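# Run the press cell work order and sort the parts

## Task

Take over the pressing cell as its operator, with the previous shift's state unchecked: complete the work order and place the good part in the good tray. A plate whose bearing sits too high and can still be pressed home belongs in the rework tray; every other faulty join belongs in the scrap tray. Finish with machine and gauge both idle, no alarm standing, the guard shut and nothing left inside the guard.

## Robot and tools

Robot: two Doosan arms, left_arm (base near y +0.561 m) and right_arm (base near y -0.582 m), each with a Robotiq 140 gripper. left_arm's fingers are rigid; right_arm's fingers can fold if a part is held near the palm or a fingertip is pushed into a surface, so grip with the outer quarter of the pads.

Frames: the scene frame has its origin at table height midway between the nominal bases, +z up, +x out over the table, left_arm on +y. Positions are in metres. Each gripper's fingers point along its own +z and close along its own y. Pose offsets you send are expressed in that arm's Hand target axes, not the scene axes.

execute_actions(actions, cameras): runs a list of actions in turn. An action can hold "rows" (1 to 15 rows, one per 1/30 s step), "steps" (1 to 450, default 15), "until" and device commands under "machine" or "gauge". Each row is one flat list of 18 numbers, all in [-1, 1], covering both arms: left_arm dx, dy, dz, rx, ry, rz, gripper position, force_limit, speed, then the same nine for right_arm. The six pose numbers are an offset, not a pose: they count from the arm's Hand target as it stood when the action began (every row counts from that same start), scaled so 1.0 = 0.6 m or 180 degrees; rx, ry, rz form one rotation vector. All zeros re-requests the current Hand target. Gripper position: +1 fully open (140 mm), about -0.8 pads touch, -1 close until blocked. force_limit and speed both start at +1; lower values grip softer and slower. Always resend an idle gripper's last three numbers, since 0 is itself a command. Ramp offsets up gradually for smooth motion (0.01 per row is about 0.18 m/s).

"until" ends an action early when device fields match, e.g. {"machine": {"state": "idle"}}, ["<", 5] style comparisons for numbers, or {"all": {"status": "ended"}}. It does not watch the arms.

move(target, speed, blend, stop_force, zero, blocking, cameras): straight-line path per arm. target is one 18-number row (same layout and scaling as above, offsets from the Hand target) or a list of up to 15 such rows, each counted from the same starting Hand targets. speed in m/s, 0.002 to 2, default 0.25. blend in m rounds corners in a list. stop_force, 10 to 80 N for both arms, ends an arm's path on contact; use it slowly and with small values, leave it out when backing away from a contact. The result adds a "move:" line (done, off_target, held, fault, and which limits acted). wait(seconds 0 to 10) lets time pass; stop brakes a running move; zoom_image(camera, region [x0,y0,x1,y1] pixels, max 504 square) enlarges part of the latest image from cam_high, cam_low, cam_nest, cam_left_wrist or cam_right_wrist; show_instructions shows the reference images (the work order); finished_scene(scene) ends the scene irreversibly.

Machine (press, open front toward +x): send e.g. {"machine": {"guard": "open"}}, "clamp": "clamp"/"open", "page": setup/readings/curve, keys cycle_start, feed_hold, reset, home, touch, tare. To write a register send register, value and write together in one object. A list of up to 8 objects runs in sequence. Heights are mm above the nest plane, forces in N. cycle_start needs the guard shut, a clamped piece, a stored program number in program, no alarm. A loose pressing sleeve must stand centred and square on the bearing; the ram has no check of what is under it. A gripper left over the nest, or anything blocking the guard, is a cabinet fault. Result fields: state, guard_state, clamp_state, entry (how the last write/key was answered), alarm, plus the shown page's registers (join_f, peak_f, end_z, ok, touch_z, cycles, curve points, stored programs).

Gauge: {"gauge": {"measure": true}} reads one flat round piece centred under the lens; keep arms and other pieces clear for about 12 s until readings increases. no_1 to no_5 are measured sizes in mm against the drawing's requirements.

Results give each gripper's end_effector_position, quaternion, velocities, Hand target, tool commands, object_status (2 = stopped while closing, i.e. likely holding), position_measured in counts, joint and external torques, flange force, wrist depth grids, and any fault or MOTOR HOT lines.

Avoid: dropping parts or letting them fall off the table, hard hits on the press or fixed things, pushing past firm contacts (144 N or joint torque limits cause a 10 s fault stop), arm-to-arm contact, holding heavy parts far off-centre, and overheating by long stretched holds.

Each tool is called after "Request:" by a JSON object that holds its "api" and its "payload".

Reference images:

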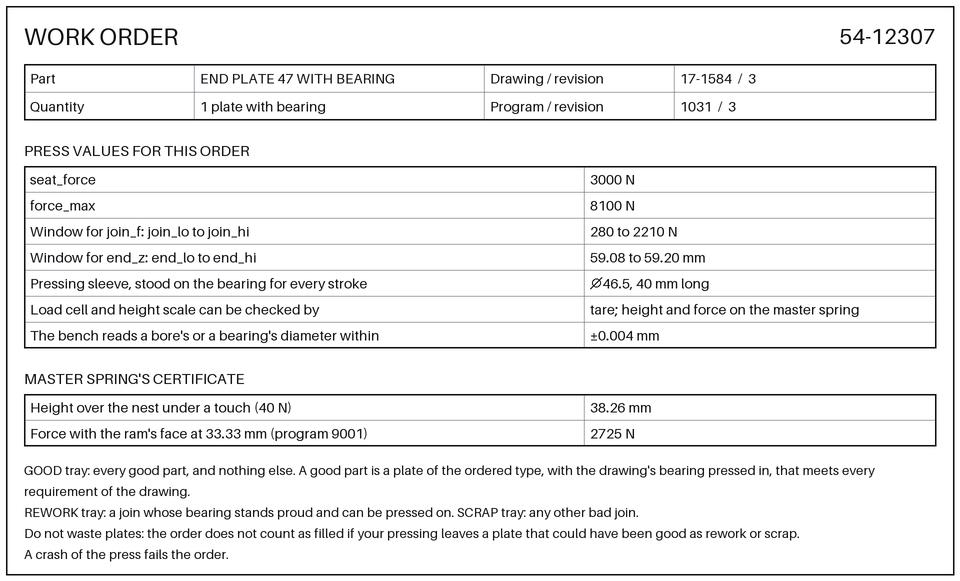

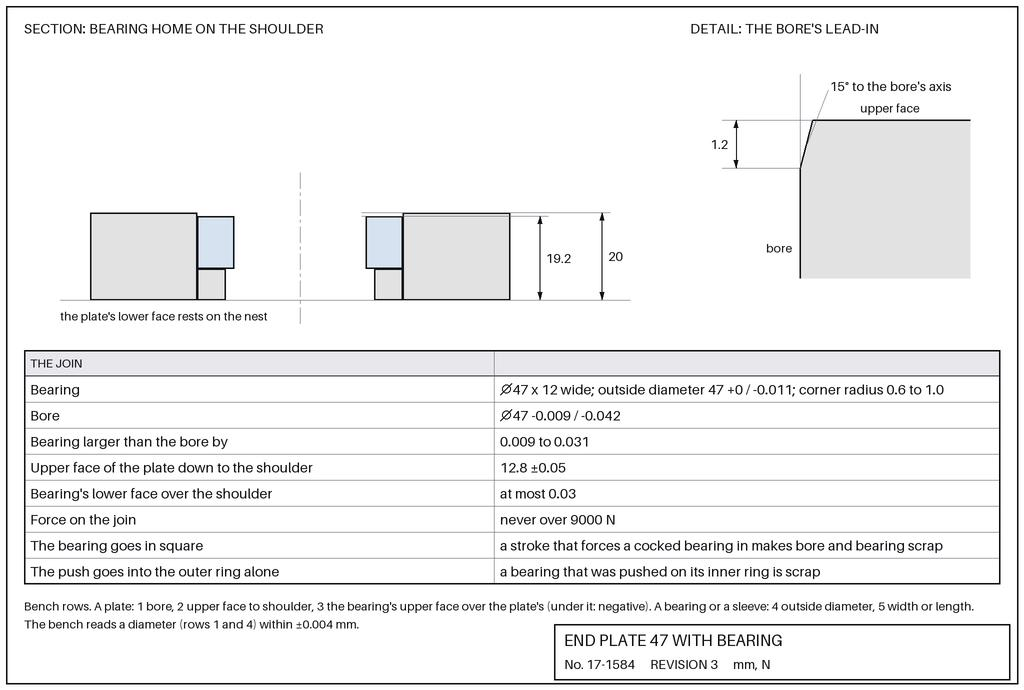

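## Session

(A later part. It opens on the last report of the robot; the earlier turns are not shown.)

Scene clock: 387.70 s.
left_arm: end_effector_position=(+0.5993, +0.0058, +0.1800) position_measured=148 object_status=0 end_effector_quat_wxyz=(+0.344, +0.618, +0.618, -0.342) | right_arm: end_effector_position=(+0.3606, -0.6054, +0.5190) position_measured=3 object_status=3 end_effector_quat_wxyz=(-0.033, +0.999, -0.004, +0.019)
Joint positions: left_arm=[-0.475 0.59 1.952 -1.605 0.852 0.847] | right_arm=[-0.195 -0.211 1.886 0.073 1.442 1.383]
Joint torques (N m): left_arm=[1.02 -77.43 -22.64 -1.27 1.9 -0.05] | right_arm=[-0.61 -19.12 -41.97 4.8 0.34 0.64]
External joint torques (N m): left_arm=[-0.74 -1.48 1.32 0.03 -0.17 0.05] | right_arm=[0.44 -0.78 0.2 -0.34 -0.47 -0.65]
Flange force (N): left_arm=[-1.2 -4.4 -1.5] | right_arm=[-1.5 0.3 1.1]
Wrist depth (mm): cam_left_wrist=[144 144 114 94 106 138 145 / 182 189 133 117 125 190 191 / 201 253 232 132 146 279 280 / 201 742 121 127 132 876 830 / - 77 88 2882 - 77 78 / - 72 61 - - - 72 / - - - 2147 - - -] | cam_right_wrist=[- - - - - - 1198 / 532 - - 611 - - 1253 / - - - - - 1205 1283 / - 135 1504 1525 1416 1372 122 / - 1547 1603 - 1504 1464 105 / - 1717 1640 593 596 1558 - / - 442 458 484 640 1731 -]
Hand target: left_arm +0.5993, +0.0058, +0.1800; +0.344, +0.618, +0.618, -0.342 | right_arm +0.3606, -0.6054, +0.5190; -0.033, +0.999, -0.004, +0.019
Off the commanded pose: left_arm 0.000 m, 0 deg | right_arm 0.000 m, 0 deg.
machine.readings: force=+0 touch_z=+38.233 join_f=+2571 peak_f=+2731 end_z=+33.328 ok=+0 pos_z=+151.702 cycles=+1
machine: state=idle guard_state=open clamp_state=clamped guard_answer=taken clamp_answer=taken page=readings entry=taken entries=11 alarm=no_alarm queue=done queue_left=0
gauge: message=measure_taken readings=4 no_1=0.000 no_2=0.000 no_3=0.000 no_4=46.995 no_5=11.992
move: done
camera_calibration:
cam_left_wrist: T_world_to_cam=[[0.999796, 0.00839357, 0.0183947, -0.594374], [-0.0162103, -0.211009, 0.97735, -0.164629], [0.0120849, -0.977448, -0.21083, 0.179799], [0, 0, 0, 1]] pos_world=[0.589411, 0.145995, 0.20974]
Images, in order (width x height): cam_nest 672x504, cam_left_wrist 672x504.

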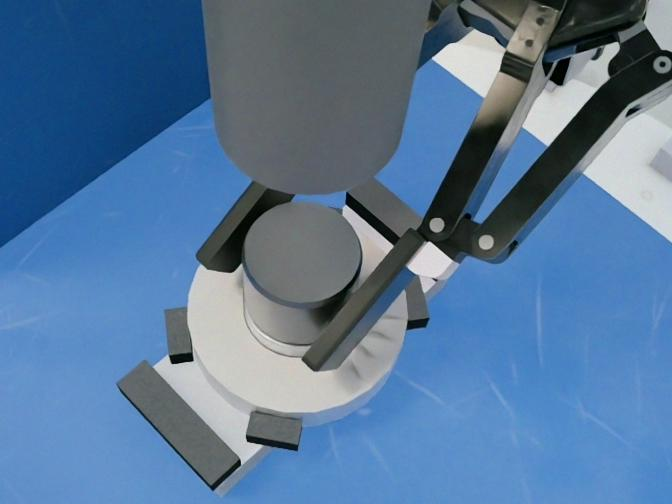

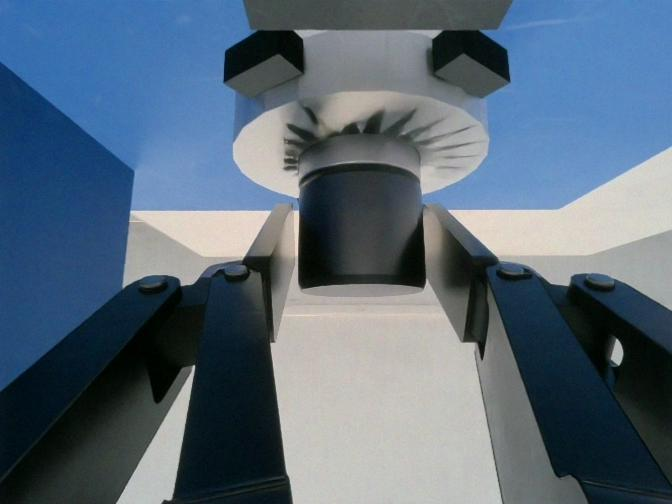

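Request:
{"api": "move", "payload": {"target": [[0.003,0,-0.045,0,0,0,-0.15,0,-1,0,0,0,0,0,0,1,1,1],[0.158,0,-0.392,0,0,0,-0.15,0,-1,0,0,0,0,0,0,1,1,1]], "speed": [0.05,0.15], "cameras": ["cam_left_wrist","cam_nest","cam_low"]}}

Request:
{"api": "zoom_image", "payload": {"camera": "cam_nest", "region": [230, 190, 380, 370]}}

Request:
{"api": "zoom_image", "payload": {"camera": "cam_left_wrist", "region": [280, 180, 410, 290]}}

Request:
{"api": "zoom_image", "payload": {"camera": "cam_low", "region": [385, 140, 455, 200]}}

Scene clock: 390.67 s.
left_arm: end_effector_position=(+0.5989, +0.2555, +0.2240) position_measured=148 object_status=3 end_effector_quat_wxyz=(+0.344, +0.618, +0.618, -0.342) | right_arm: end_effector_position=(+0.3606, -0.6054, +0.5190) position_measured=3 object_status=3 end_effector_quat_wxyz=(-0.033, +0.999, -0.004, +0.019)
Joint positions: left_arm=[-0.093 0.466 2.061 -1.297 1.07 0.859] | right_arm=[-0.195 -0.211 1.886 0.073 1.442 1.383]
Joint torques (N m): left_arm=[1.28 -65.97 -22.73 -0.49 1.68 -0.04] | right_arm=[-0.32 -18.95 -41.91 4.78 0.34 0.67]
External joint torques (N m): left_arm=[-1.55 -1.27 1.57 -0.19 0.07 0.04] | right_arm=[0.29 -0.99 0.09 -0.31 -0.47 -0.67]
Flange force (N): left_arm=[-2.3 -4.8 1.5] | right_arm=[-1.8 0.7 0.8]
Wrist depth (mm): cam_left_wrist=[- - - - - - 245 / 289 283 286 268 288 287 400 / 312 315 384 341 362 395 640 / 300 303 128 388 132 909 - / - 77 88 - - 77 78 / - 72 61 353 - - 72 / - - - 342 - - -] | cam_right_wrist=[532 - - 566 - - - / 534 - - - - - 1218 / - 673 - - - 623 1166 / - 136 1454 1389 1407 1407 121 / - 1569 1640 - 1425 1473 105 / - 1759 1848 583 1580 1580 1536 / - 440 451 479 1640 1690 -]
Hand target: left_arm +0.5990, +0.2556, +0.2241; +0.344, +0.618, +0.618, -0.342 | right_arm +0.3606, -0.6054, +0.5190; -0.033, +0.999, -0.004, +0.019
Off the commanded pose: left_arm 0.000 m, 0 deg | right_arm 0.000 m, 0 deg.
machine.readings: force=+0 touch_z=+38.233 join_f=+2571 peak_f=+2731 end_z=+33.328 ok=+0 pos_z=+151.702 cycles=+1
machine: state=idle guard_state=open clamp_state=clamped guard_answer=taken clamp_answer=taken page=readings entry=taken entries=11 alarm=no_alarm queue=done queue_left=0
gauge: message=measure_taken readings=4 no_1=0.000 no_2=0.000 no_3=0.000 no_4=46.995 no_5=11.992
move: done
camera_calibration:
cam_left_wrist: T_world_to_cam=[[0.999798, 0.00831576, 0.0182764, -0.596921], [-0.0161113, -0.210988, 0.977356, -0.155016], [0.0119836, -0.977453, -0.210811, 0.433205], [0, 0, 0, 1]] pos_world=[0.589112, 0.395695, 0.25374]
Images, in order (width x height): cam_low 672x504, cam_nest 672x504, cam_left_wrist 672x504.

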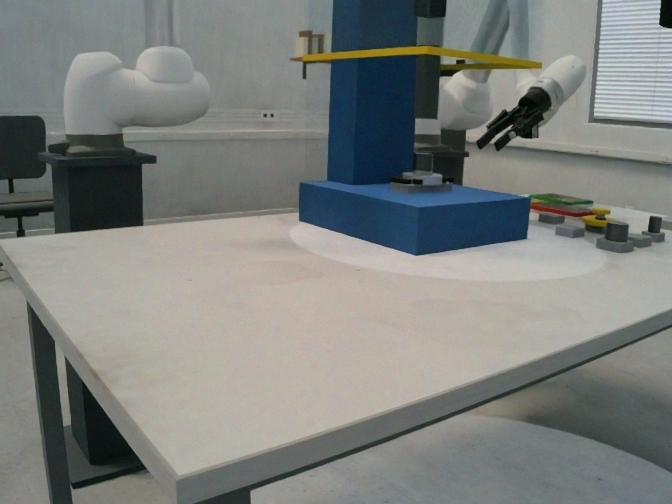

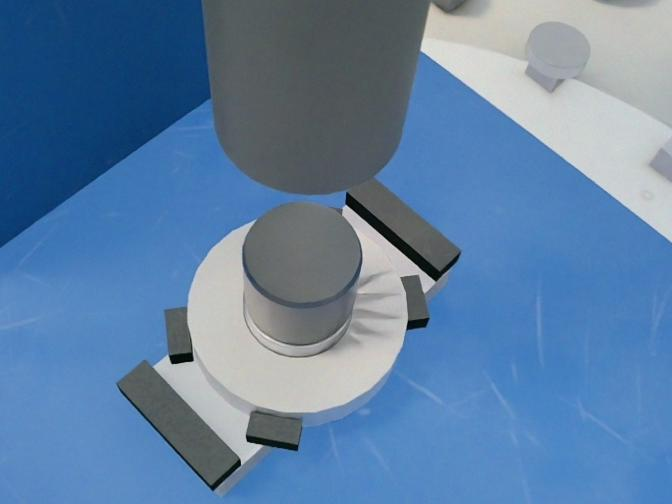

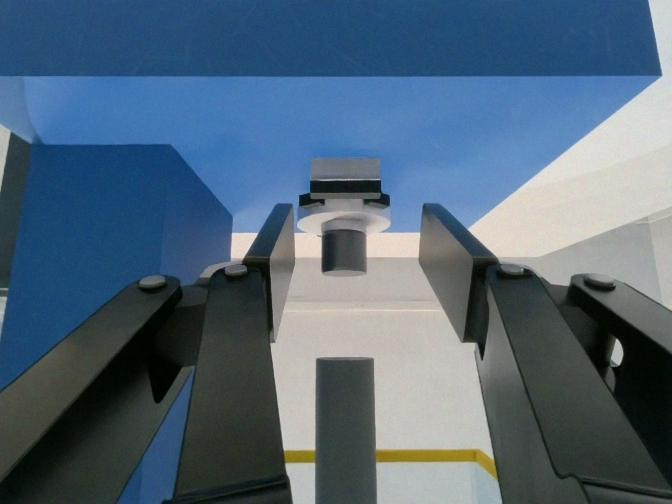

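Scaled by 2.800 from the camera's 672x504 image, which has a finer 960x720 frame.

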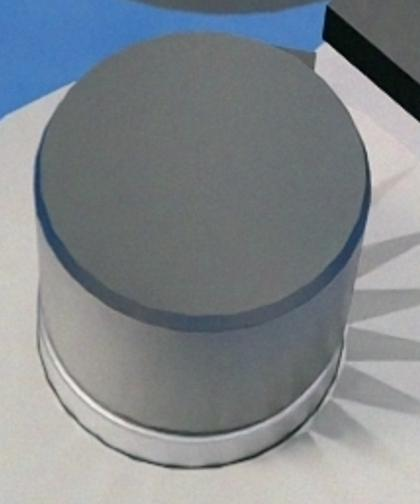

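Scaled by 3.877 from the camera's 672x504 image, which has a finer 960x720 frame.

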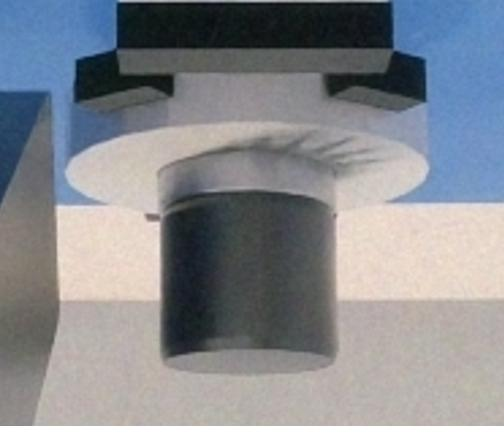

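Scaled by 7.200 from the camera's 672x504 image, which has a finer 960x720 frame.

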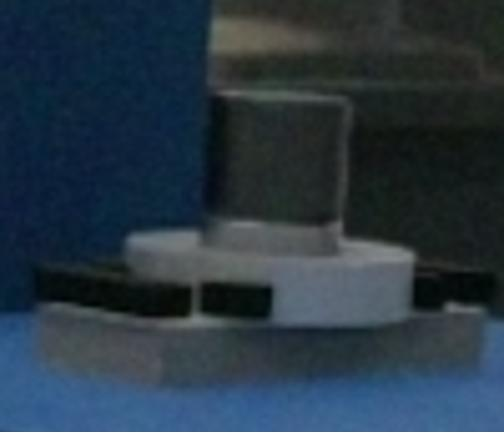

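Request:
{"api": "execute_actions", "payload": {"actions": [{"machine":[{"page":"readings"},{"guard":"shut"},{"tare":true},{"touch":true}],"steps":450,"until":{"machine":{"queue":"done"}}}], "cameras": ["cam_nest"]}}

Request:
{"api": "zoom_image", "payload": {"camera": "cam_nest", "region": [230, 190, 380, 370]}}

Scene clock: 402.50 s.
left_arm: end_effector_position=(+0.5990, +0.2556, +0.2241) position_measured=148 object_status=3 end_effector_quat_wxyz=(+0.344, +0.618, +0.618, -0.342) | right_arm: end_effector_position=(+0.3606, -0.6054, +0.5190) position_measured=3 object_status=3 end_effector_quat_wxyz=(-0.033, +0.999, -0.004, +0.019)
Joint positions: left_arm=[-0.093 0.466 2.06 -1.297 1.07 0.859] | right_arm=[-0.195 -0.211 1.886 0.073 1.442 1.383]
Joint torques (N m): left_arm=[0.56 -66.23 -22.52 -0.69 1.86 -0.04] | right_arm=[-0.86 -19.21 -41.83 4.75 0.34 0.64]
External joint torques (N m): left_arm=[-0.56 -1.17 1.41 0.03 -0.11 0.05] | right_arm=[0.85 -0.58 0.16 -0.29 -0.46 -0.64]
Flange force (N): left_arm=[-1.4 -4.2 0.1] | right_arm=[-0.9 -0.6 1.1]
Wrist depth (mm): cam_left_wrist=[- - - - - - 245 / 238 286 240 241 287 241 257 / 312 315 378 340 394 361 672 / 300 304 128 390 132 104 1068 / - 77 88 3650 132 77 82 / - 72 61 353 - - 72 / - - - 340 - - -] | cam_right_wrist=[548 - 577 - - - 1166 / - - - - - - 1253 / - - - - - - 1298 / 1298 136 1454 1389 1363 1346 122 / - 126 1592 - 1536 1398 105 / - - 1717 594 1514 1603 - / - 441 456 482 1690 1652 -]
Hand target: left_arm +0.5990, +0.2556, +0.2241; +0.344, +0.618, +0.618, -0.342 | right_arm +0.3606, -0.6054, +0.5190; -0.033, +0.999, -0.004, +0.019
Tool commands: left_gripper/position=-0.15 left_gripper/force_limit=+0.0 left_gripper/speed=-1.0 right_gripper/position=+1.0 right_gripper/force_limit=+1.0 right_gripper/speed=+1.0
Off the commanded pose: left_arm 0.000 m, 0 deg | right_arm 0.000 m, 0 deg.
machine.readings: force=+0 touch_z=+69.801 join_f=+2571 peak_f=+2731 end_z=+33.328 ok=+0 pos_z=+151.702 cycles=+1
machine: state=idle guard_state=shut clamp_state=clamped guard_answer=taken clamp_answer=taken page=readings entry=taken entries=13 alarm=no_alarm queue=done queue_left=0
gauge: message=measure_taken readings=4 no_1=0.000 no_2=0.000 no_3=0.000 no_4=46.995 no_5=11.992
Images, in order (width x height): cam_nest 672x504.

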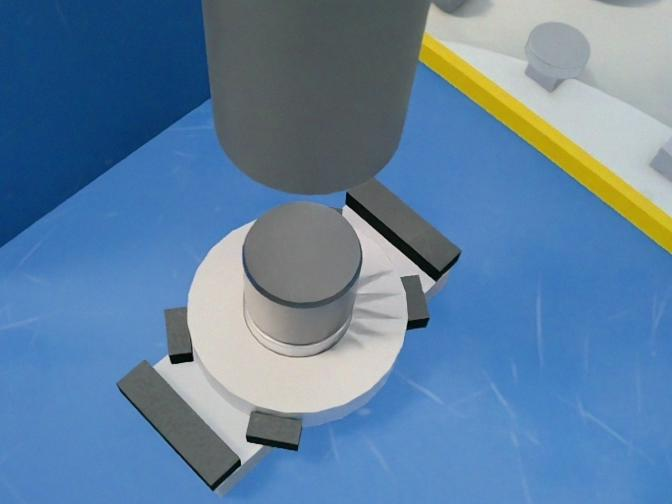

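Scaled by 2.800 from the camera's 672x504 image, which has a finer 960x720 frame.

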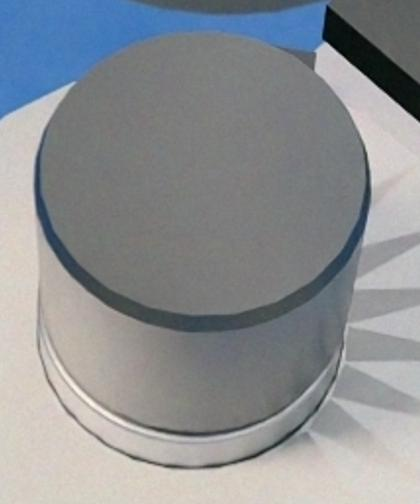

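Request:
{"api": "execute_actions", "payload": {"actions": [{"machine":[{"cycle_start":true}],"steps":450,"until":{"machine":{"queue":"done"}}}], "cameras": ["cam_nest"]}}

Request:
{"api": "execute_actions", "payload": {"actions": [{"machine":{"page":"curve"},"steps":3}]}}

Scene clock: 408.43 s.
left_arm: end_effector_position=(+0.5990, +0.2556, +0.2241) position_measured=148 object_status=3 end_effector_quat_wxyz=(+0.344, +0.618, +0.618, -0.342) | right_arm: end_effector_position=(+0.3606, -0.6054, +0.5190) position_measured=3 object_status=3 end_effector_quat_wxyz=(-0.033, +0.999, -0.004, +0.019)
Joint positions: left_arm=[-0.093 0.466 2.06 -1.297 1.07 0.859] | right_arm=[-0.195 -0.211 1.886 0.073 1.442 1.383]
Joint torques (N m): left_arm=[1.07 -66.14 -22.64 -0.68 1.86 -0.05] | right_arm=[-0.7 -18.96 -41.79 4.72 0.34 0.62]
External joint torques (N m): left_arm=[-1.24 -0.95 1.55 0.02 -0.12 0.05] | right_arm=[0.66 -0.8 0.12 -0.27 -0.46 -0.62]
Flange force (N): left_arm=[-1.7 -4.3 1.2] | right_arm=[-1.3 -0.2 1.0]
Wrist depth (mm): cam_left_wrist=[- 253 242 - 243 - 243 / 238 239 286 287 240 287 257 / 312 315 384 341 394 363 593 / 300 302 128 390 132 106 2671 / - 77 88 - - 77 82 / - 72 61 352 - - 72 / - - - 344 - - -] | cam_right_wrist=[533 - - - - - 1185 / 540 - - 569 - - 1232 / - - - 623 - - 1298 / - 135 - - 1464 1416 122 / - 117 1580 - 1514 1473 105 / - 1677 1652 580 599 1652 1547 / - 445 457 482 621 1558 -]
Hand target: left_arm +0.5990, +0.2556, +0.2241; +0.344, +0.618, +0.618, -0.342 | right_arm +0.3606, -0.6054, +0.5190; -0.033, +0.999, -0.004, +0.019
Tool commands: left_gripper/position=-0.15 left_gripper/force_limit=+0.0 left_gripper/speed=-1.0 right_gripper/position=+1.0 right_gripper/force_limit=+1.0 right_gripper/speed=+1.0
Off the commanded pose: left_arm 0.000 m, 0 deg | right_arm 0.000 m, 0 deg.
machine.readings: force=+0 touch_z=+69.801 join_f=+928 peak_f=+3376 end_z=+59.142 ok=+1 pos_z=+151.702 cycles=+2
machine: state=done guard_state=shut clamp_state=clamped guard_answer=taken clamp_answer=taken page=readings entry=taken entries=14 alarm=no_alarm queue=done queue_left=0
gauge: message=measure_taken readings=4 no_1=0.000 no_2=0.000 no_3=0.000 no_4=46.995 no_5=11.992
Images, in order (width x height): cam_nest 672x504.

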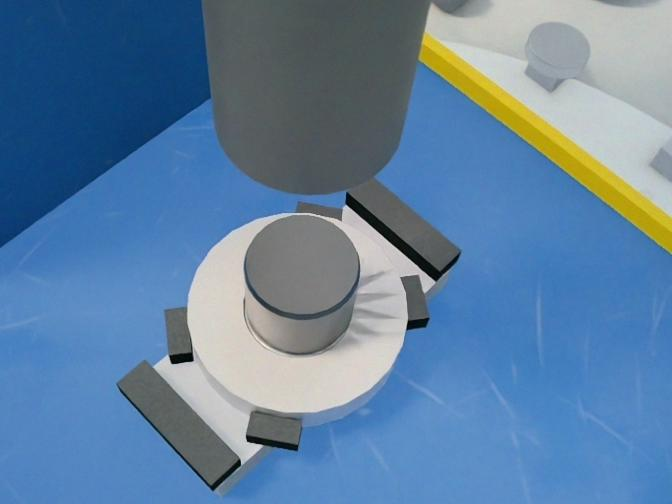

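Scene clock: 408.73 s.
left_arm: end_effector_position=(+0.5990, +0.2556, +0.2241) position_measured=148 object_status=3 end_effector_quat_wxyz=(+0.344, +0.618, +0.618, -0.342) | right_arm: end_effector_position=(+0.3606, -0.6054, +0.5190) position_measured=3 object_status=3 end_effector_quat_wxyz=(-0.033, +0.999, -0.004, +0.019)
Joint positions: left_arm=[-0.093 0.466 2.06 -1.297 1.07 0.859] | right_arm=[-0.195 -0.211 1.886 0.073 1.442 1.383]
Joint torques (N m): left_arm=[1.12 -66.03 -22.83 -0.65 1.82 -0.09] | right_arm=[-0.74 -18.94 -41.95 4.71 0.32 0.67]
External joint torques (N m): left_arm=[-1.13 -1.53 1.65 -0.01 -0.07 0.1] | right_arm=[0.67 -0.78 0.34 -0.27 -0.44 -0.67]
Flange force (N): left_arm=[-2.2 -5.2 0.7] | right_arm=[-1.6 -0.1 1.3]
Wrist depth (mm): cam_left_wrist=[- - 243 - 251 242 244 / 238 240 285 241 240 288 257 / 312 313 384 341 393 360 605 / 299 303 128 397 132 109 3084 / - 77 88 - - 77 82 / - 72 61 353 - - 72 / - - - 340 - - -] | cam_right_wrist=[542 - - - 558 - 1154 / - - - - - - 1232 / - - - - - 641 1314 / - 136 1464 1338 - 1354 122 / - 1514 1536 - 1640 1514 105 / - 1745 1580 593 562 1665 1569 / - 441 456 481 1677 1717 1627]
Hand target: left_arm +0.5990, +0.2556, +0.2241; +0.344, +0.618, +0.618, -0.342 | right_arm +0.3606, -0.6054, +0.5190; -0.033, +0.999, -0.004, +0.019
Tool commands: left_gripper/position=-0.15 left_gripper/force_limit=+0.0 left_gripper/speed=-1.0 right_gripper/position=+1.0 right_gripper/force_limit=+1.0 right_gripper/speed=+1.0
Off the commanded pose: left_arm 0.000 m, 0 deg | right_arm 0.000 m, 0 deg.
machine.curve: curve1_z=+71.200 curve1_f=-4 curve2_z=+69.486 curve2_f=+59 curve3_z=+67.771 curve3_f=+198 curve4_z=+66.057 curve4_f=+355 curve5_z=+64.343 curve5_f=+499 curve6_z=+62.629 curve6_f=+645 curve7_z=+60.914 curve7_f=+780 curve8_z=+59.200 curve8_f=+1048
machine: state=done guard_state=shut clamp_state=clamped guard_answer=taken clamp_answer=taken page=curve entry=taken entries=14 alarm=no_alarm queue=done queue_left=0
gauge: message=measure_taken readings=4 no_1=0.000 no_2=0.000 no_3=0.000 no_4=46.995 no_5=11.992

Request:
{"api": "execute_actions", "payload": {"actions": [{"machine":{"guard":"open","page":"readings"},"rows":[[0,0,0,0,0,0,-0.15,0,-1,0,0,0,0,0,0,1,1,1]],"steps":90,"until":{"machine":{"guard_state":"open"}}}], "cameras": ["cam_nest","cam_left_wrist"]}}

Scene clock: 412.47 s.
left_arm: end_effector_position=(+0.5990, +0.2556, +0.2241) position_measured=148 object_status=3 end_effector_quat_wxyz=(+0.344, +0.618, +0.618, -0.342) | right_arm: end_effector_position=(+0.3606, -0.6054, +0.5190) position_measured=3 object_status=3 end_effector_quat_wxyz=(-0.033, +0.999, -0.004, +0.019)
Joint positions: left_arm=[-0.093 0.466 2.06 -1.297 1.07 0.859] | right_arm=[-0.195 -0.211 1.886 0.073 1.442 1.383]
Joint torques (N m): left_arm=[1.28 -65.75 -22.5 -0.66 1.86 0] | right_arm=[-0.75 -19.37 -41.82 4.77 0.35 0.63]
External joint torques (N m): left_arm=[-1.36 -1.73 1.29 -0.01 -0.12 0] | right_arm=[0.63 -0.47 0.03 -0.31 -0.48 -0.64]
Flange force (N): left_arm=[-3.0 -4.6 0.7] | right_arm=[-0.6 -0.1 0.9]
Wrist depth (mm): cam_left_wrist=[- 236 241 - - - 245 / 288 285 287 296 286 286 424 / 312 315 358 343 392 395 600 / 300 302 128 394 132 920 2704 / - 77 88 2959 - 77 78 / - 72 61 350 - - 72 / - - - 342 - - -] | cam_right_wrist=[- - - - - - 1160 / 549 - - 589 - - 1218 / - 673 - - - - 1290 / - 135 1464 1346 1435 1389 122 / - 1558 1592 - 1494 1504 105 / - 1704 1704 585 588 1580 - / - 443 461 484 1640 1690 -]
Hand target: left_arm +0.5990, +0.2556, +0.2241; +0.344, +0.618, +0.618, -0.342 | right_arm +0.3606, -0.6054, +0.5190; -0.033, +0.999, -0.004, +0.019
Off the commanded pose: left_arm 0.000 m, 0 deg | right_arm 0.000 m, 0 deg.
machine.readings: force=+0 touch_z=+69.801 join_f=+928 peak_f=+3376 end_z=+59.142 ok=+1 pos_z=+151.702 cycles=+2
machine: state=done guard_state=open clamp_state=clamped guard_answer=taken clamp_answer=taken page=readings entry=taken entries=14 alarm=no_alarm queue=running queue_left=0
gauge: message=measure_taken readings=4 no_1=0.000 no_2=0.000 no_3=0.000 no_4=46.995 no_5=11.992
camera_calibration:
cam_left_wrist: T_world_to_cam=[[0.999796, 0.00839346, 0.0183946, -0.59698], [-0.0162104, -0.21099, 0.977354, -0.154936], [0.0120844, -0.977452, -0.210811, 0.433243], [0, 0, 0, 1]] pos_world=[0.589111, 0.395795, 0.25374]
Images, in order (width x height): cam_nest 672x504, cam_left_wrist 672x504.

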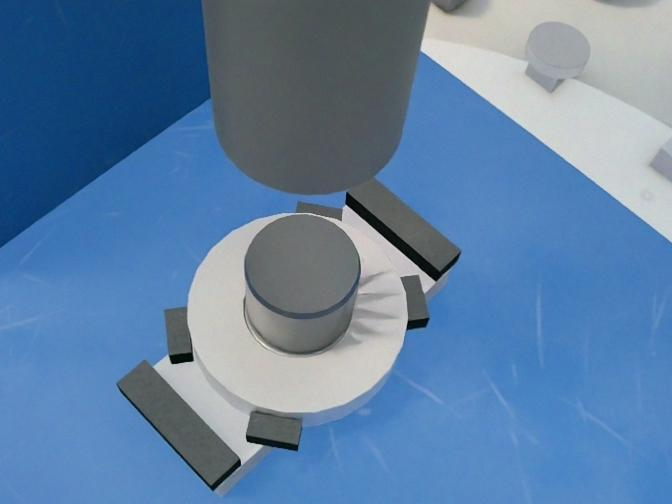

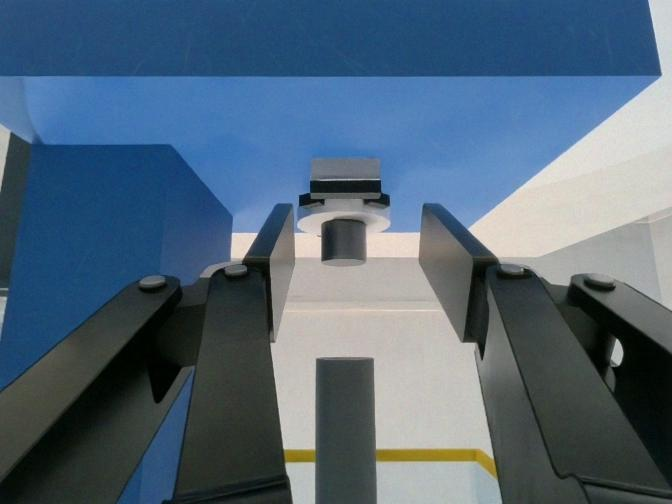

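Request:
{"api": "move", "payload": {"target": [[0.0468,-0.0033,0.001,0,0,0,-0.15,0,-1,0,0,0,0,0,0,1,1,1],[-0.1449,0.0005,0.3611,0,0,0,-0.15,0,-1,0,0,0,0,0,0,1,1,1],[-0.1442,0.0005,0.4009,0,0,0,-0.15,0,-1,0,0,0,0,0,0,1,1,1]], "blend": [0.01,0.005,0], "speed": [0.2,0.15,0.05], "cameras": ["cam_nest","cam_left_wrist"]}}

Request:
{"api": "execute_actions", "payload": {"actions": [{"rows":[[0,0,0,0,0,0,-1,0,-1,0,0,0,0,0,0,1,1,1]],"steps":30}], "cameras": ["cam_nest"]}}

Scene clock: 415.63 s.
left_arm: end_effector_position=(+0.5996, +0.0057, +0.1702) position_measured=148 object_status=3 end_effector_quat_wxyz=(+0.344, +0.618, +0.618, -0.342) | right_arm: end_effector_position=(+0.3606, -0.6054, +0.5190) position_measured=3 object_status=3 end_effector_quat_wxyz=(-0.033, +0.999, -0.004, +0.019)
Joint positions: left_arm=[-0.475 0.605 1.953 -1.618 0.853 0.867] | right_arm=[-0.195 -0.211 1.886 0.073 1.442 1.383]
Joint torques (N m): left_arm=[2.15 -78.26 -22.13 -1.23 1.96 -0.03] | right_arm=[-0.93 -19.39 -41.9 4.8 0.35 0.59]
External joint torques (N m): left_arm=[-1.9 -1.05 1.48 0 -0.21 0.03] | right_arm=[0.89 -0.61 0.17 -0.33 -0.47 -0.6]
Flange force (N): left_arm=[-1.6 -5.1 0.2] | right_arm=[-1.0 -0.8 1.1]
Wrist depth (mm): cam_left_wrist=[130 130 130 81 86 131 131 / 171 171 116 111 113 172 173 / 202 240 160 129 134 252 253 / 202 229 110 126 132 779 3318 / - 77 88 - - 77 82 / - 72 61 2461 - - 72 / - - - - - - -] | cam_right_wrist=[538 - - - - - 1179 / 548 - - - - - 1232 / - - - - - - 1338 / 1306 136 1504 1363 1425 - 122 / - 117 1547 - 1536 1514 105 / - 1569 1640 586 1558 1547 - / - 447 453 484 1665 2019 -]
Hand target: left_arm +0.5996, +0.0057, +0.1702; +0.344, +0.618, +0.618, -0.342 | right_arm +0.3606, -0.6054, +0.5190; -0.033, +0.999, -0.004, +0.019
Off the commanded pose: left_arm 0.000 m, 0 deg | right_arm 0.000 m, 0 deg.
machine.readings: force=+0 touch_z=+69.801 join_f=+928 peak_f=+3376 end_z=+59.142 ok=+1 pos_z=+151.702 cycles=+2
machine: state=done guard_state=open clamp_state=clamped guard_answer=taken clamp_answer=taken page=readings entry=taken entries=14 alarm=no_alarm queue=done queue_left=0
gauge: message=measure_taken readings=4 no_1=0.000 no_2=0.000 no_3=0.000 no_4=46.995 no_5=11.992
move: done
camera_calibration:
cam_left_wrist: T_world_to_cam=[[0.999796, 0.00839346, 0.0183946, -0.594593], [-0.0162104, -0.21099, 0.977354, -0.155069], [0.0120844, -0.977452, -0.210811, 0.177627], [0, 0, 0, 1]] pos_world=[0.589811, 0.145895, 0.19994]
Images, in order (width x height): cam_nest 672x504, cam_left_wrist 672x504.

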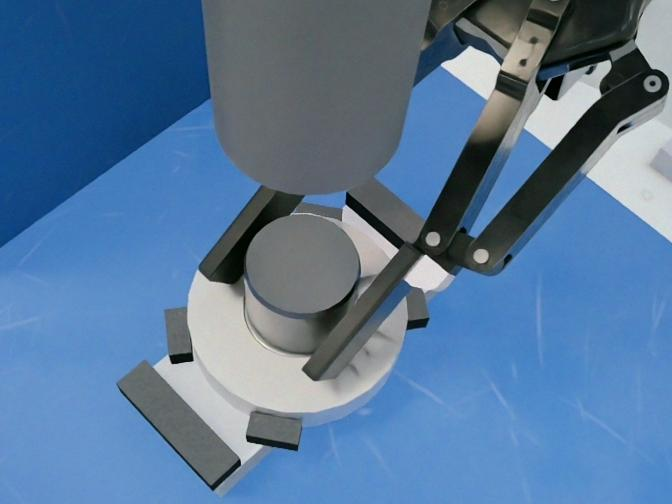

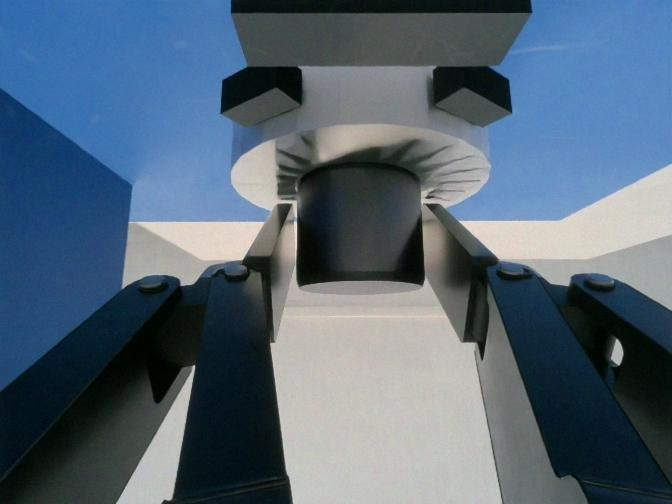

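Scene clock: 416.83 s.
left_arm: end_effector_position=(+0.5996, +0.0057, +0.1702) position_measured=162 object_status=2 end_effector_quat_wxyz=(+0.344, +0.618, +0.618, -0.342) | right_arm: end_effector_position=(+0.3606, -0.6054, +0.5190) position_measured=3 object_status=3 end_effector_quat_wxyz=(-0.033, +0.999, -0.004, +0.019)
Joint positions: left_arm=[-0.475 0.605 1.953 -1.618 0.853 0.867] | right_arm=[-0.195 -0.211 1.886 0.073 1.442 1.383]
Joint torques (N m): left_arm=[0.57 -72.55 -21.15 -0.86 0.24 0.18] | right_arm=[-0.5 -19.39 -41.94 4.74 0.32 0.63]
External joint torques (N m): left_arm=[-0.34 -6.94 0.51 -0.38 1.51 -0.18] | right_arm=[0.19 -0.4 0.05 -0.27 -0.45 -0.63]
Flange force (N): left_arm=[-6.4 -7.0 -8.1] | right_arm=[-0.7 0.9 0.8]
Wrist depth (mm): cam_left_wrist=[130 130 130 82 86 131 132 / 171 171 116 110 113 172 173 / - 240 160 131 134 252 254 / 201 239 136 126 129 687 820 / - 77 88 - - 77 82 / - 76 61 - - - 74 / - - - 2959 - - -] | cam_right_wrist=[578 - 589 - - - 1130 / 551 - - - - - 1261 / - - - - - - 1283 / - 135 - - 1363 1398 122 / - 117 1603 - 1407 1504 105 / - 1677 1652 589 1525 1603 - / - 440 459 480 634 1640 -]
Hand target: left_arm +0.5996, +0.0057, +0.1702; +0.344, +0.618, +0.618, -0.342 | right_arm +0.3606, -0.6054, +0.5190; -0.033, +0.999, -0.004, +0.019
Off the commanded pose: left_arm 0.000 m, 0 deg | right_arm 0.000 m, 0 deg.
machine.readings: force=+0 touch_z=+69.801 join_f=+928 peak_f=+3376 end_z=+59.142 ok=+1 pos_z=+151.702 cycles=+2
machine: state=done guard_state=open clamp_state=clamped guard_answer=taken clamp_answer=taken page=readings entry=taken entries=14 alarm=no_alarm queue=done queue_left=0
gauge: message=measure_taken readings=4 no_1=0.000 no_2=0.000 no_3=0.000 no_4=46.995 no_5=11.992
Images, in order (width x height): cam_nest 672x504.

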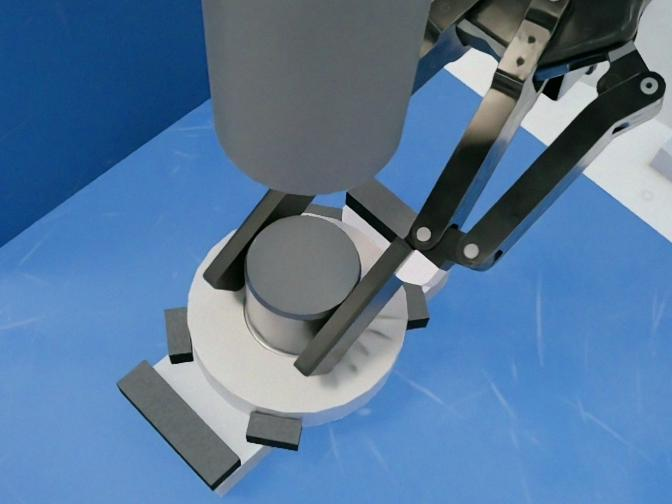

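Request:
{"api": "move", "payload": {"target": [[-0.0198,0,-0.0123,0,0,0,-1,0,-1,0,0,0,0,0,0,1,1,1],[0.1913,-0.0043,-0.3998,0,0,0,-1,0,-1,0,0,0,0,0,0,1,1,1],[0.2673,0.334,-0.6472,0,0,0,-1,0,-1,0,0,0,0,0,0,1,1,1],[0.3553,0.6032,-0.546,0,0,0,-1,0,-1,0,0,0,0,0,0,1,1,1],[0.5008,0.6032,-0.455,0,0,0,-1,0,-1,0,0,0,0,0,0,1,1,1]], "blend": [0.004,0.03,0.04,0.02,0], "speed": [0.06,0.2,0.25,0.2,0.1], "cameras": ["cam_high","cam_left_wrist"]}}

Scene clock: 422.13 s.
left_arm: end_effector_position=(+0.9615, +0.3966, +0.0606) position_measured=162 object_status=2 end_effector_quat_wxyz=(+0.344, +0.618, +0.618, -0.342) | right_arm: end_effector_position=(+0.3606, -0.6054, +0.5190) position_measured=3 object_status=3 end_effector_quat_wxyz=(-0.033, +0.999, -0.004, +0.019)
Joint positions: left_arm=[0.089 1.073 1.202 -1.083 1.278 0.658] | right_arm=[-0.195 -0.211 1.886 0.073 1.442 1.383]
Joint torques (N m): left_arm=[0.95 -122.71 -33.35 -1.36 2.5 0.05] | right_arm=[-0.64 -19.41 -41.83 4.76 0.35 0.65]
External joint torques (N m): left_arm=[-1.43 2.28 3.92 1.12 -1.08 -0.05] | right_arm=[0.67 -0.67 0.06 -0.29 -0.47 -0.65]
Flange force (N): left_arm=[0.2 -8.8 3.3] | right_arm=[-1.0 -0.2 0.9]
Wrist depth (mm): cam_left_wrist=[121 116 - - - 116 117 / 152 152 - - - 153 154 / 190 212 245 60 155 225 225 / 357 349 308 126 129 357 355 / - 77 88 3269 118 77 77 / - 76 61 3129 - - 74 / - - - 3174 - - -] | cam_right_wrist=[- - - 607 - - 1218 / - - - - - - 1232 / - - - - - 636 1298 / - 136 1444 1330 1380 1363 116 / - 118 1592 782 1536 1525 105 / - 1536 1717 585 588 1580 1558 / - 442 458 484 625 1759 1592]
Hand target: left_arm +0.9614, +0.3966, +0.0605; +0.344, +0.618, +0.618, -0.342 | right_arm +0.3606, -0.6054, +0.5190; -0.033, +0.999, -0.004, +0.019
Off the commanded pose: left_arm 0.000 m, 0 deg | right_arm 0.000 m, 0 deg.
machine.readings: force=+0 touch_z=+69.801 join_f=+928 peak_f=+3376 end_z=+59.142 ok=+1 pos_z=+151.702 cycles=+2
machine: state=done guard_state=open clamp_state=clamped guard_answer=taken clamp_answer=taken page=readings entry=taken entries=14 alarm=no_alarm queue=done queue_left=0
gauge: message=measure_taken readings=4 no_1=0.000 no_2=0.000 no_3=0.000 no_4=46.995 no_5=11.992
move: done
camera_calibration:
cam_left_wrist: T_world_to_cam=[[0.999796, 0.00839346, 0.0183946, -0.957582], [-0.0162104, -0.21099, 0.977354, 0.0404876], [0.0120844, -0.977452, -0.210811, 0.532215], [0, 0, 0, 1]] pos_world=[0.951611, 0.536795, 0.0902402]
Images, in order (width x height): cam_high 672x504, cam_left_wrist 672x504.

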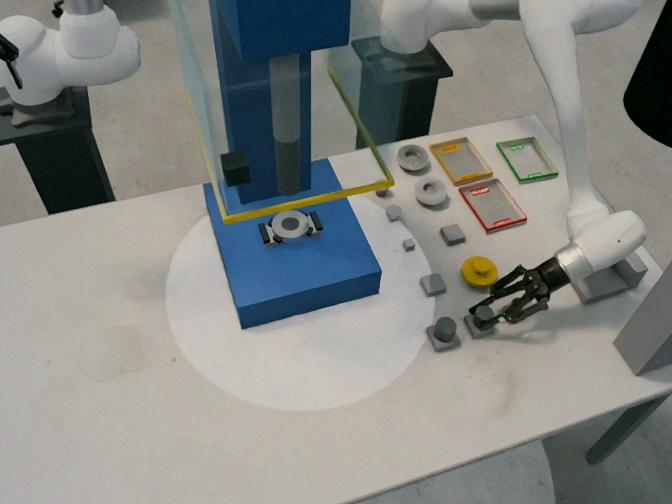

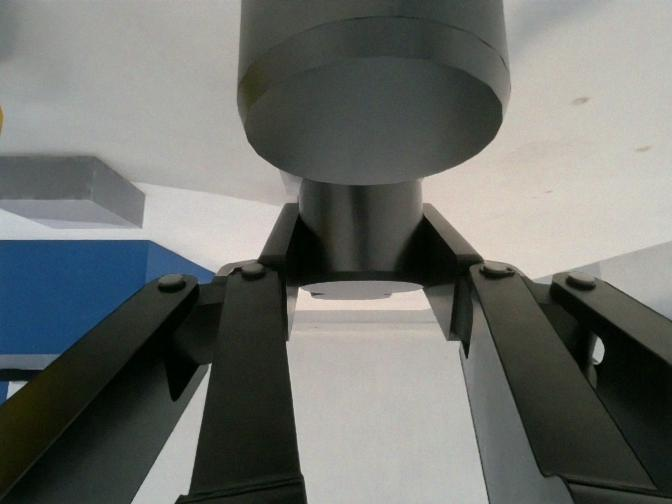

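Request:
{"api": "move", "payload": {"target": [0.0127,0,0.008,0,0,0,-1,0,-1,0,0,0,0,0,0,1,1,1], "speed": 0.006, "stop_force": 10, "cameras": ["cam_left_wrist","cam_low"]}}

Scene clock: 424.10 s.
left_arm: end_effector_position=(+0.9616, +0.3966, +0.0537) position_measured=162 object_status=2 end_effector_quat_wxyz=(+0.344, +0.618, +0.618, -0.342) | right_arm: end_effector_position=(+0.3606, -0.6054, +0.5190) position_measured=3 object_status=3 end_effector_quat_wxyz=(-0.033, +0.999, -0.004, +0.019)
Joint positions: left_arm=[0.089 1.081 1.201 -1.085 1.275 0.664] | right_arm=[-0.195 -0.211 1.886 0.073 1.442 1.383]
Joint torques (N m): left_arm=[-3.77 -110.81 -30.22 -0.02 -1.77 0.11] | right_arm=[-0.8 -19.21 -42.03 4.7 0.37 0.64]
External joint torques (N m): left_arm=[3.72 -9.66 0.99 -0.21 3.18 -0.11] | right_arm=[0.84 -0.76 0.3 -0.23 -0.49 -0.64]
Flange force (N): left_arm=[-8.4 -13.4 -10.3] | right_arm=[-1.4 -0.6 1.3]
Wrist depth (mm): cam_left_wrist=[- - - - - 113 107 / 140 - - - - 141 142 / 188 - - - - 207 207 / 242 326 108 125 129 289 335 / - 77 88 2920 118 77 77 / - 76 61 3042 - - 74 / - - - 3084 - - -] | cam_right_wrist=[- - - - - - 1154 / 583 - - 586 599 - 1246 / - - - - - - 1261 / 1275 136 1473 1298 1444 1407 121 / - 1525 1592 760 1473 1536 105 / - 1665 1704 589 1569 1547 1547 / - 442 458 481 1690 - -]
Hand target: left_arm +0.9615, +0.3966, +0.0536; +0.344, +0.618, +0.618, -0.342 (not the last commanded pose) | right_arm +0.3606, -0.6054, +0.5190; -0.033, +0.999, -0.004, +0.019
Off the commanded pose: left_arm 0.002 m, 0 deg | right_arm 0.000 m, 0 deg.
machine.readings: force=+0 touch_z=+69.801 join_f=+928 peak_f=+3376 end_z=+59.142 ok=+1 pos_z=+151.702 cycles=+2
machine: state=done guard_state=open clamp_state=clamped guard_answer=taken clamp_answer=taken page=readings entry=taken entries=14 alarm=no_alarm queue=done queue_left=0
gauge: message=measure_taken readings=4 no_1=0.000 no_2=0.000 no_3=0.000 no_4=46.995 no_5=11.992
move: contact (left_arm)
camera_calibration:
cam_left_wrist: T_world_to_cam=[[0.999791, 0.00845468, 0.0186095, -0.957601], [-0.01641, -0.2108, 0.977391, 0.0473181], [0.0121864, -0.977493, -0.210617, 0.530669], [0, 0, 0, 1]] pos_world=[0.951711, 0.536796, 0.0833402]
Images, in order (width x height): cam_low 672x504, cam_left_wrist 672x504.

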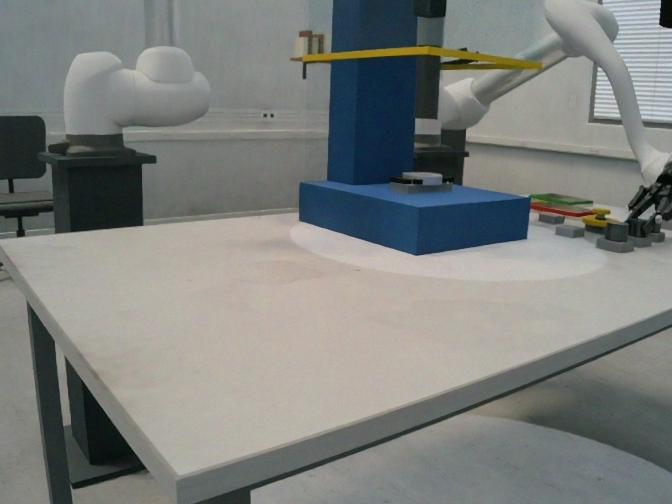

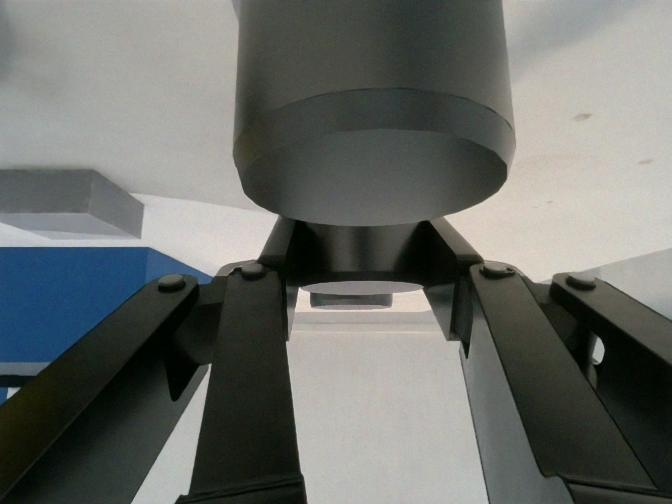

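Request:
{"api": "execute_actions", "payload": {"actions": [{"rows":[[0,0,0,0,0,0,-0.15,0,-1,0,0,0,0,0,0,1,1,1]],"steps":20,"machine":{"clamp":"open"}}]}}

Request:
{"api": "move", "payload": {"target": [[0,0,-0.1,0,0,0,-0.15,0,-1,0,0,0,0,0,0,1,1,1],[-0.2428,-0.2692,-0.1977,0,0,0,-0.15,0,-1,0,0,0,0,0,0,1,1,1],[-0.3328,-0.6025,0.0408,0,0.0333,0,-0.15,0,-1,0,0,0,0,0,0,1,1,1]], "blend": [0.02,0.04,0], "speed": [0.1,0.25,0.25], "cameras": ["cam_nest","cam_high"]}}

Scene clock: 425.43 s.
left_arm: end_effector_position=(+0.9616, +0.3966, +0.0536) position_measured=148 object_status=3 end_effector_quat_wxyz=(+0.344, +0.618, +0.618, -0.342) | right_arm: end_effector_position=(+0.3606, -0.6054, +0.5190) position_measured=3 object_status=3 end_effector_quat_wxyz=(-0.033, +0.999, -0.004, +0.019)
Joint positions: left_arm=[0.089 1.081 1.201 -1.084 1.275 0.664] | right_arm=[-0.195 -0.211 1.886 0.073 1.442 1.383]
Joint torques (N m): left_arm=[0.86 -120.01 -30.96 -0.25 1.49 -0.08] | right_arm=[-0.68 -19.07 -41.93 4.77 0.37 0.67]
External joint torques (N m): left_arm=[-0.92 -0.29 1.8 0.03 -0.08 0.08] | right_arm=[0.74 -0.91 0.15 -0.3 -0.5 -0.67]
Flange force (N): left_arm=[-1.4 -5.8 1.1] | right_arm=[-1.5 -0.3 1.1]
Wrist depth (mm): cam_left_wrist=[- - - - - 107 107 / 140 - - - - 141 141 / 187 - - - - 207 207 / 227 324 122 125 132 328 388 / - 77 88 3042 - 77 82 / - 72 61 - - - 72 / - - - 3084 - - -] | cam_right_wrist=[- - - 562 578 - - / - - - - 616 - 1239 / - - 669 - 636 - 1322 / 1283 136 - 1464 1346 1407 122 / - 1558 1580 773 1494 1504 105 / - 1627 1677 596 589 1603 - / - 439 459 477 1717 1690 1677]
Hand target: left_arm +0.9615, +0.3966, +0.0536; +0.344, +0.618, +0.618, -0.342 | right_arm +0.3606, -0.6054, +0.5190; -0.033, +0.999, -0.004, +0.019
Off the commanded pose: left_arm 0.000 m, 0 deg | right_arm 0.000 m, 0 deg.
machine.readings: force=+0 touch_z=+69.801 join_f=+928 peak_f=+3376 end_z=+59.142 ok=+1 pos_z=+151.702 cycles=+2
machine: state=idle guard_state=open clamp_state=between guard_answer=taken clamp_answer=taken page=readings entry=taken entries=14 alarm=no_alarm queue=running queue_left=0
gauge: message=measure_taken readings=4 no_1=0.000 no_2=0.000 no_3=0.000 no_4=46.995 no_5=11.992

Scene clock: 428.40 s.
left_arm: end_effector_position=(+0.5998, +0.2699, +0.2093) position_measured=148 object_status=3 end_effector_quat_wxyz=(+0.311, +0.635, +0.635, -0.309) | right_arm: end_effector_position=(+0.3606, -0.6054, +0.5190) position_measured=3 object_status=3 end_effector_quat_wxyz=(-0.033, +0.999, -0.004, +0.019)
Joint positions: left_arm=[-0.102 0.447 2.054 -1.206 0.996 0.787] | right_arm=[-0.195 -0.211 1.886 0.073 1.442 1.383]
Joint torques (N m): left_arm=[1.86 -65.16 -22.26 -0.2 1.48 -0.1] | right_arm=[-0.4 -19.13 -41.93 4.73 0.29 0.7]
External joint torques (N m): left_arm=[-1.83 -1.48 -0.03 -0.15 0.02 0.1] | right_arm=[0.38 -1.02 -0.04 -0.24 -0.42 -0.7]
Flange force (N): left_arm=[-3.3 -2.1 1.3] | right_arm=[-1.6 0.6 0.5]
Wrist depth (mm): cam_left_wrist=[279 276 280 - 289 283 294 / - - - - - - 271 / 330 331 312 312 316 314 525 / 324 324 128 389 137 110 718 / - 77 88 4211 - 77 78 / - 72 61 2808 - - 72 / - - - 343 - - -] | cam_right_wrist=[531 - - - - - 1192 / 569 - - 599 - - 1218 / - - - - - 1290 1232 / - 135 1525 1454 1536 1380 122 / - 1569 1322 790 1525 1483 106 / - 1704 1690 589 574 1547 1558 / - 443 457 478 593 1640 1640]
Hand target: left_arm +0.5998, +0.2699, +0.2093; +0.311, +0.635, +0.635, -0.309 | right_arm +0.3606, -0.6054, +0.5190; -0.033, +0.999, -0.004, +0.019
Off the commanded pose: left_arm 0.000 m, 0 deg | right_arm 0.000 m, 0 deg.
machine.readings: force=+0 touch_z=+69.801 join_f=+928 peak_f=+3376 end_z=+59.142 ok=+1 pos_z=+151.702 cycles=+2
machine: state=idle guard_state=open clamp_state=open guard_answer=taken clamp_answer=taken page=readings entry=taken entries=14 alarm=no_alarm queue=done queue_left=0
gauge: message=measure_taken readings=4 no_1=0.000 no_2=0.000 no_3=0.000 no_4=46.995 no_5=11.992
move: done
Images, in order (width x height): cam_high 672x504, cam_nest 672x504.

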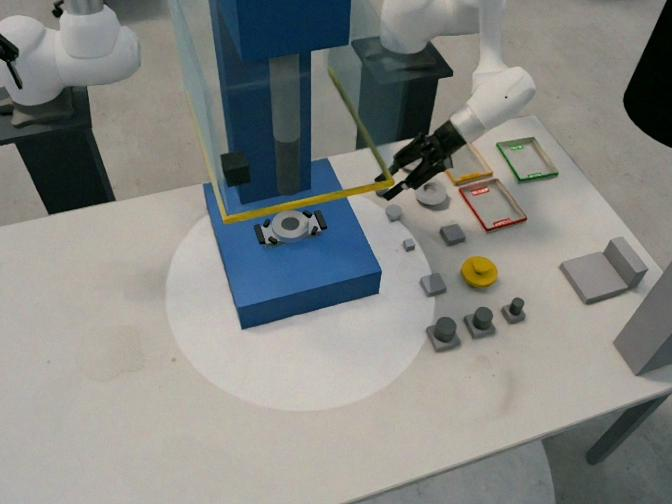

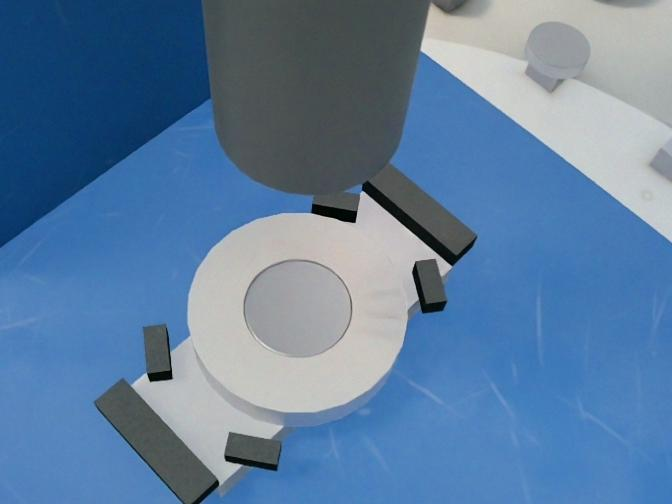

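Request:
{"api": "move", "payload": {"target": [[-0.1847,-0.0013,0.3222,0,0,0,0.5,0,-0.5,0,0,0,0,0,0,1,1,1],[-0.1847,-0.0013,0.4055,0,0,0,0.5,0,-0.5,0,0,0,0,0,0,1,1,1]], "blend": [0.01,0], "speed": [0.12,0.06], "cameras": ["cam_nest","cam_left_wrist"]}}

Scene clock: 431.80 s.
left_arm: end_effector_position=(+0.5994, +0.0099, +0.1471) position_measured=66 object_status=3 end_effector_quat_wxyz=(+0.311, +0.635, +0.635, -0.309) | right_arm: end_effector_position=(+0.3606, -0.6054, +0.5190) position_measured=3 object_status=3 end_effector_quat_wxyz=(-0.033, +0.999, -0.004, +0.019)
Joint positions: left_arm=[-0.496 0.603 1.939 -1.523 0.764 0.778] | right_arm=[-0.195 -0.211 1.886 0.073 1.442 1.383]
Joint torques (N m): left_arm=[1.87 -78.65 -22.47 -0.95 1.64 -0.22] | right_arm=[-0.47 -19.08 -41.8 4.76 0.33 0.66]
External joint torques (N m): left_arm=[-1.81 -0.59 1.44 0.03 -0.16 0.22] | right_arm=[0.45 -0.74 0.12 -0.31 -0.45 -0.66]
Flange force (N): left_arm=[-0.6 -4.8 0.5] | right_arm=[-1.3 0.3 0.9]
Wrist depth (mm): cam_left_wrist=[106 106 72 72 72 73 107 / 134 134 96 83 99 135 135 / 181 181 118 113 115 183 184 / 191 114 140 157 155 136 235 / - 88 2808 3318 2607 120 88 / - 2704 2489 - 2737 - - / - - - 2546 2489 - -] | cam_right_wrist=[514 - - - - - 1185 / - 640 609 - - 611 1246 / 679 - 699 - - 1372 1283 / - 136 1483 1389 1407 1416 122 / - 118 1580 776 1558 1514 105 / - 1677 1603 586 596 1615 1640 / - 444 458 478 599 1665 -]
Hand target: left_arm +0.5994, +0.0098, +0.1471; +0.311, +0.635, +0.635, -0.309 | right_arm +0.3606, -0.6054, +0.5190; -0.033, +0.999, -0.004, +0.019
Off the commanded pose: left_arm 0.000 m, 0 deg | right_arm 0.000 m, 0 deg.
machine.readings: force=+0 touch_z=+69.801 join_f=+928 peak_f=+3376 end_z=+59.142 ok=+1 pos_z=+151.702 cycles=+2
machine: state=idle guard_state=open clamp_state=open guard_answer=taken clamp_answer=taken page=readings entry=taken entries=14 alarm=no_alarm queue=done queue_left=0
gauge: message=measure_taken readings=4 no_1=0.000 no_2=0.000 no_3=0.000 no_4=46.995 no_5=11.992
move: done
camera_calibration:
cam_left_wrist: T_world_to_cam=[[0.999792, 0.00671574, 0.0192608, -0.594055], [-0.0162079, -0.31176, 0.950023, -0.126624], [0.0123849, -0.950137, -0.311586, 0.191199], [0, 0, 0, 1]] pos_world=[0.589511, 0.146179, 0.191313]
Images, in order (width x height): cam_nest 672x504, cam_left_wrist 672x504.

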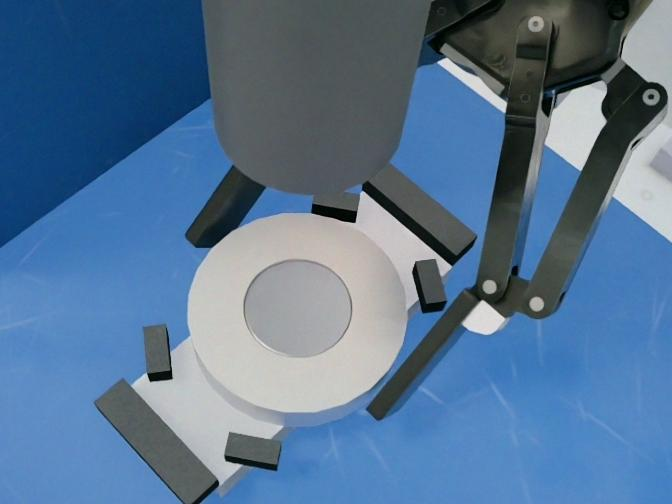

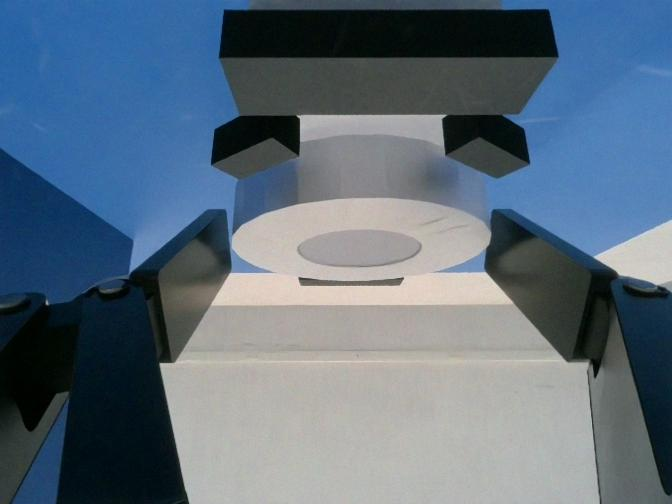

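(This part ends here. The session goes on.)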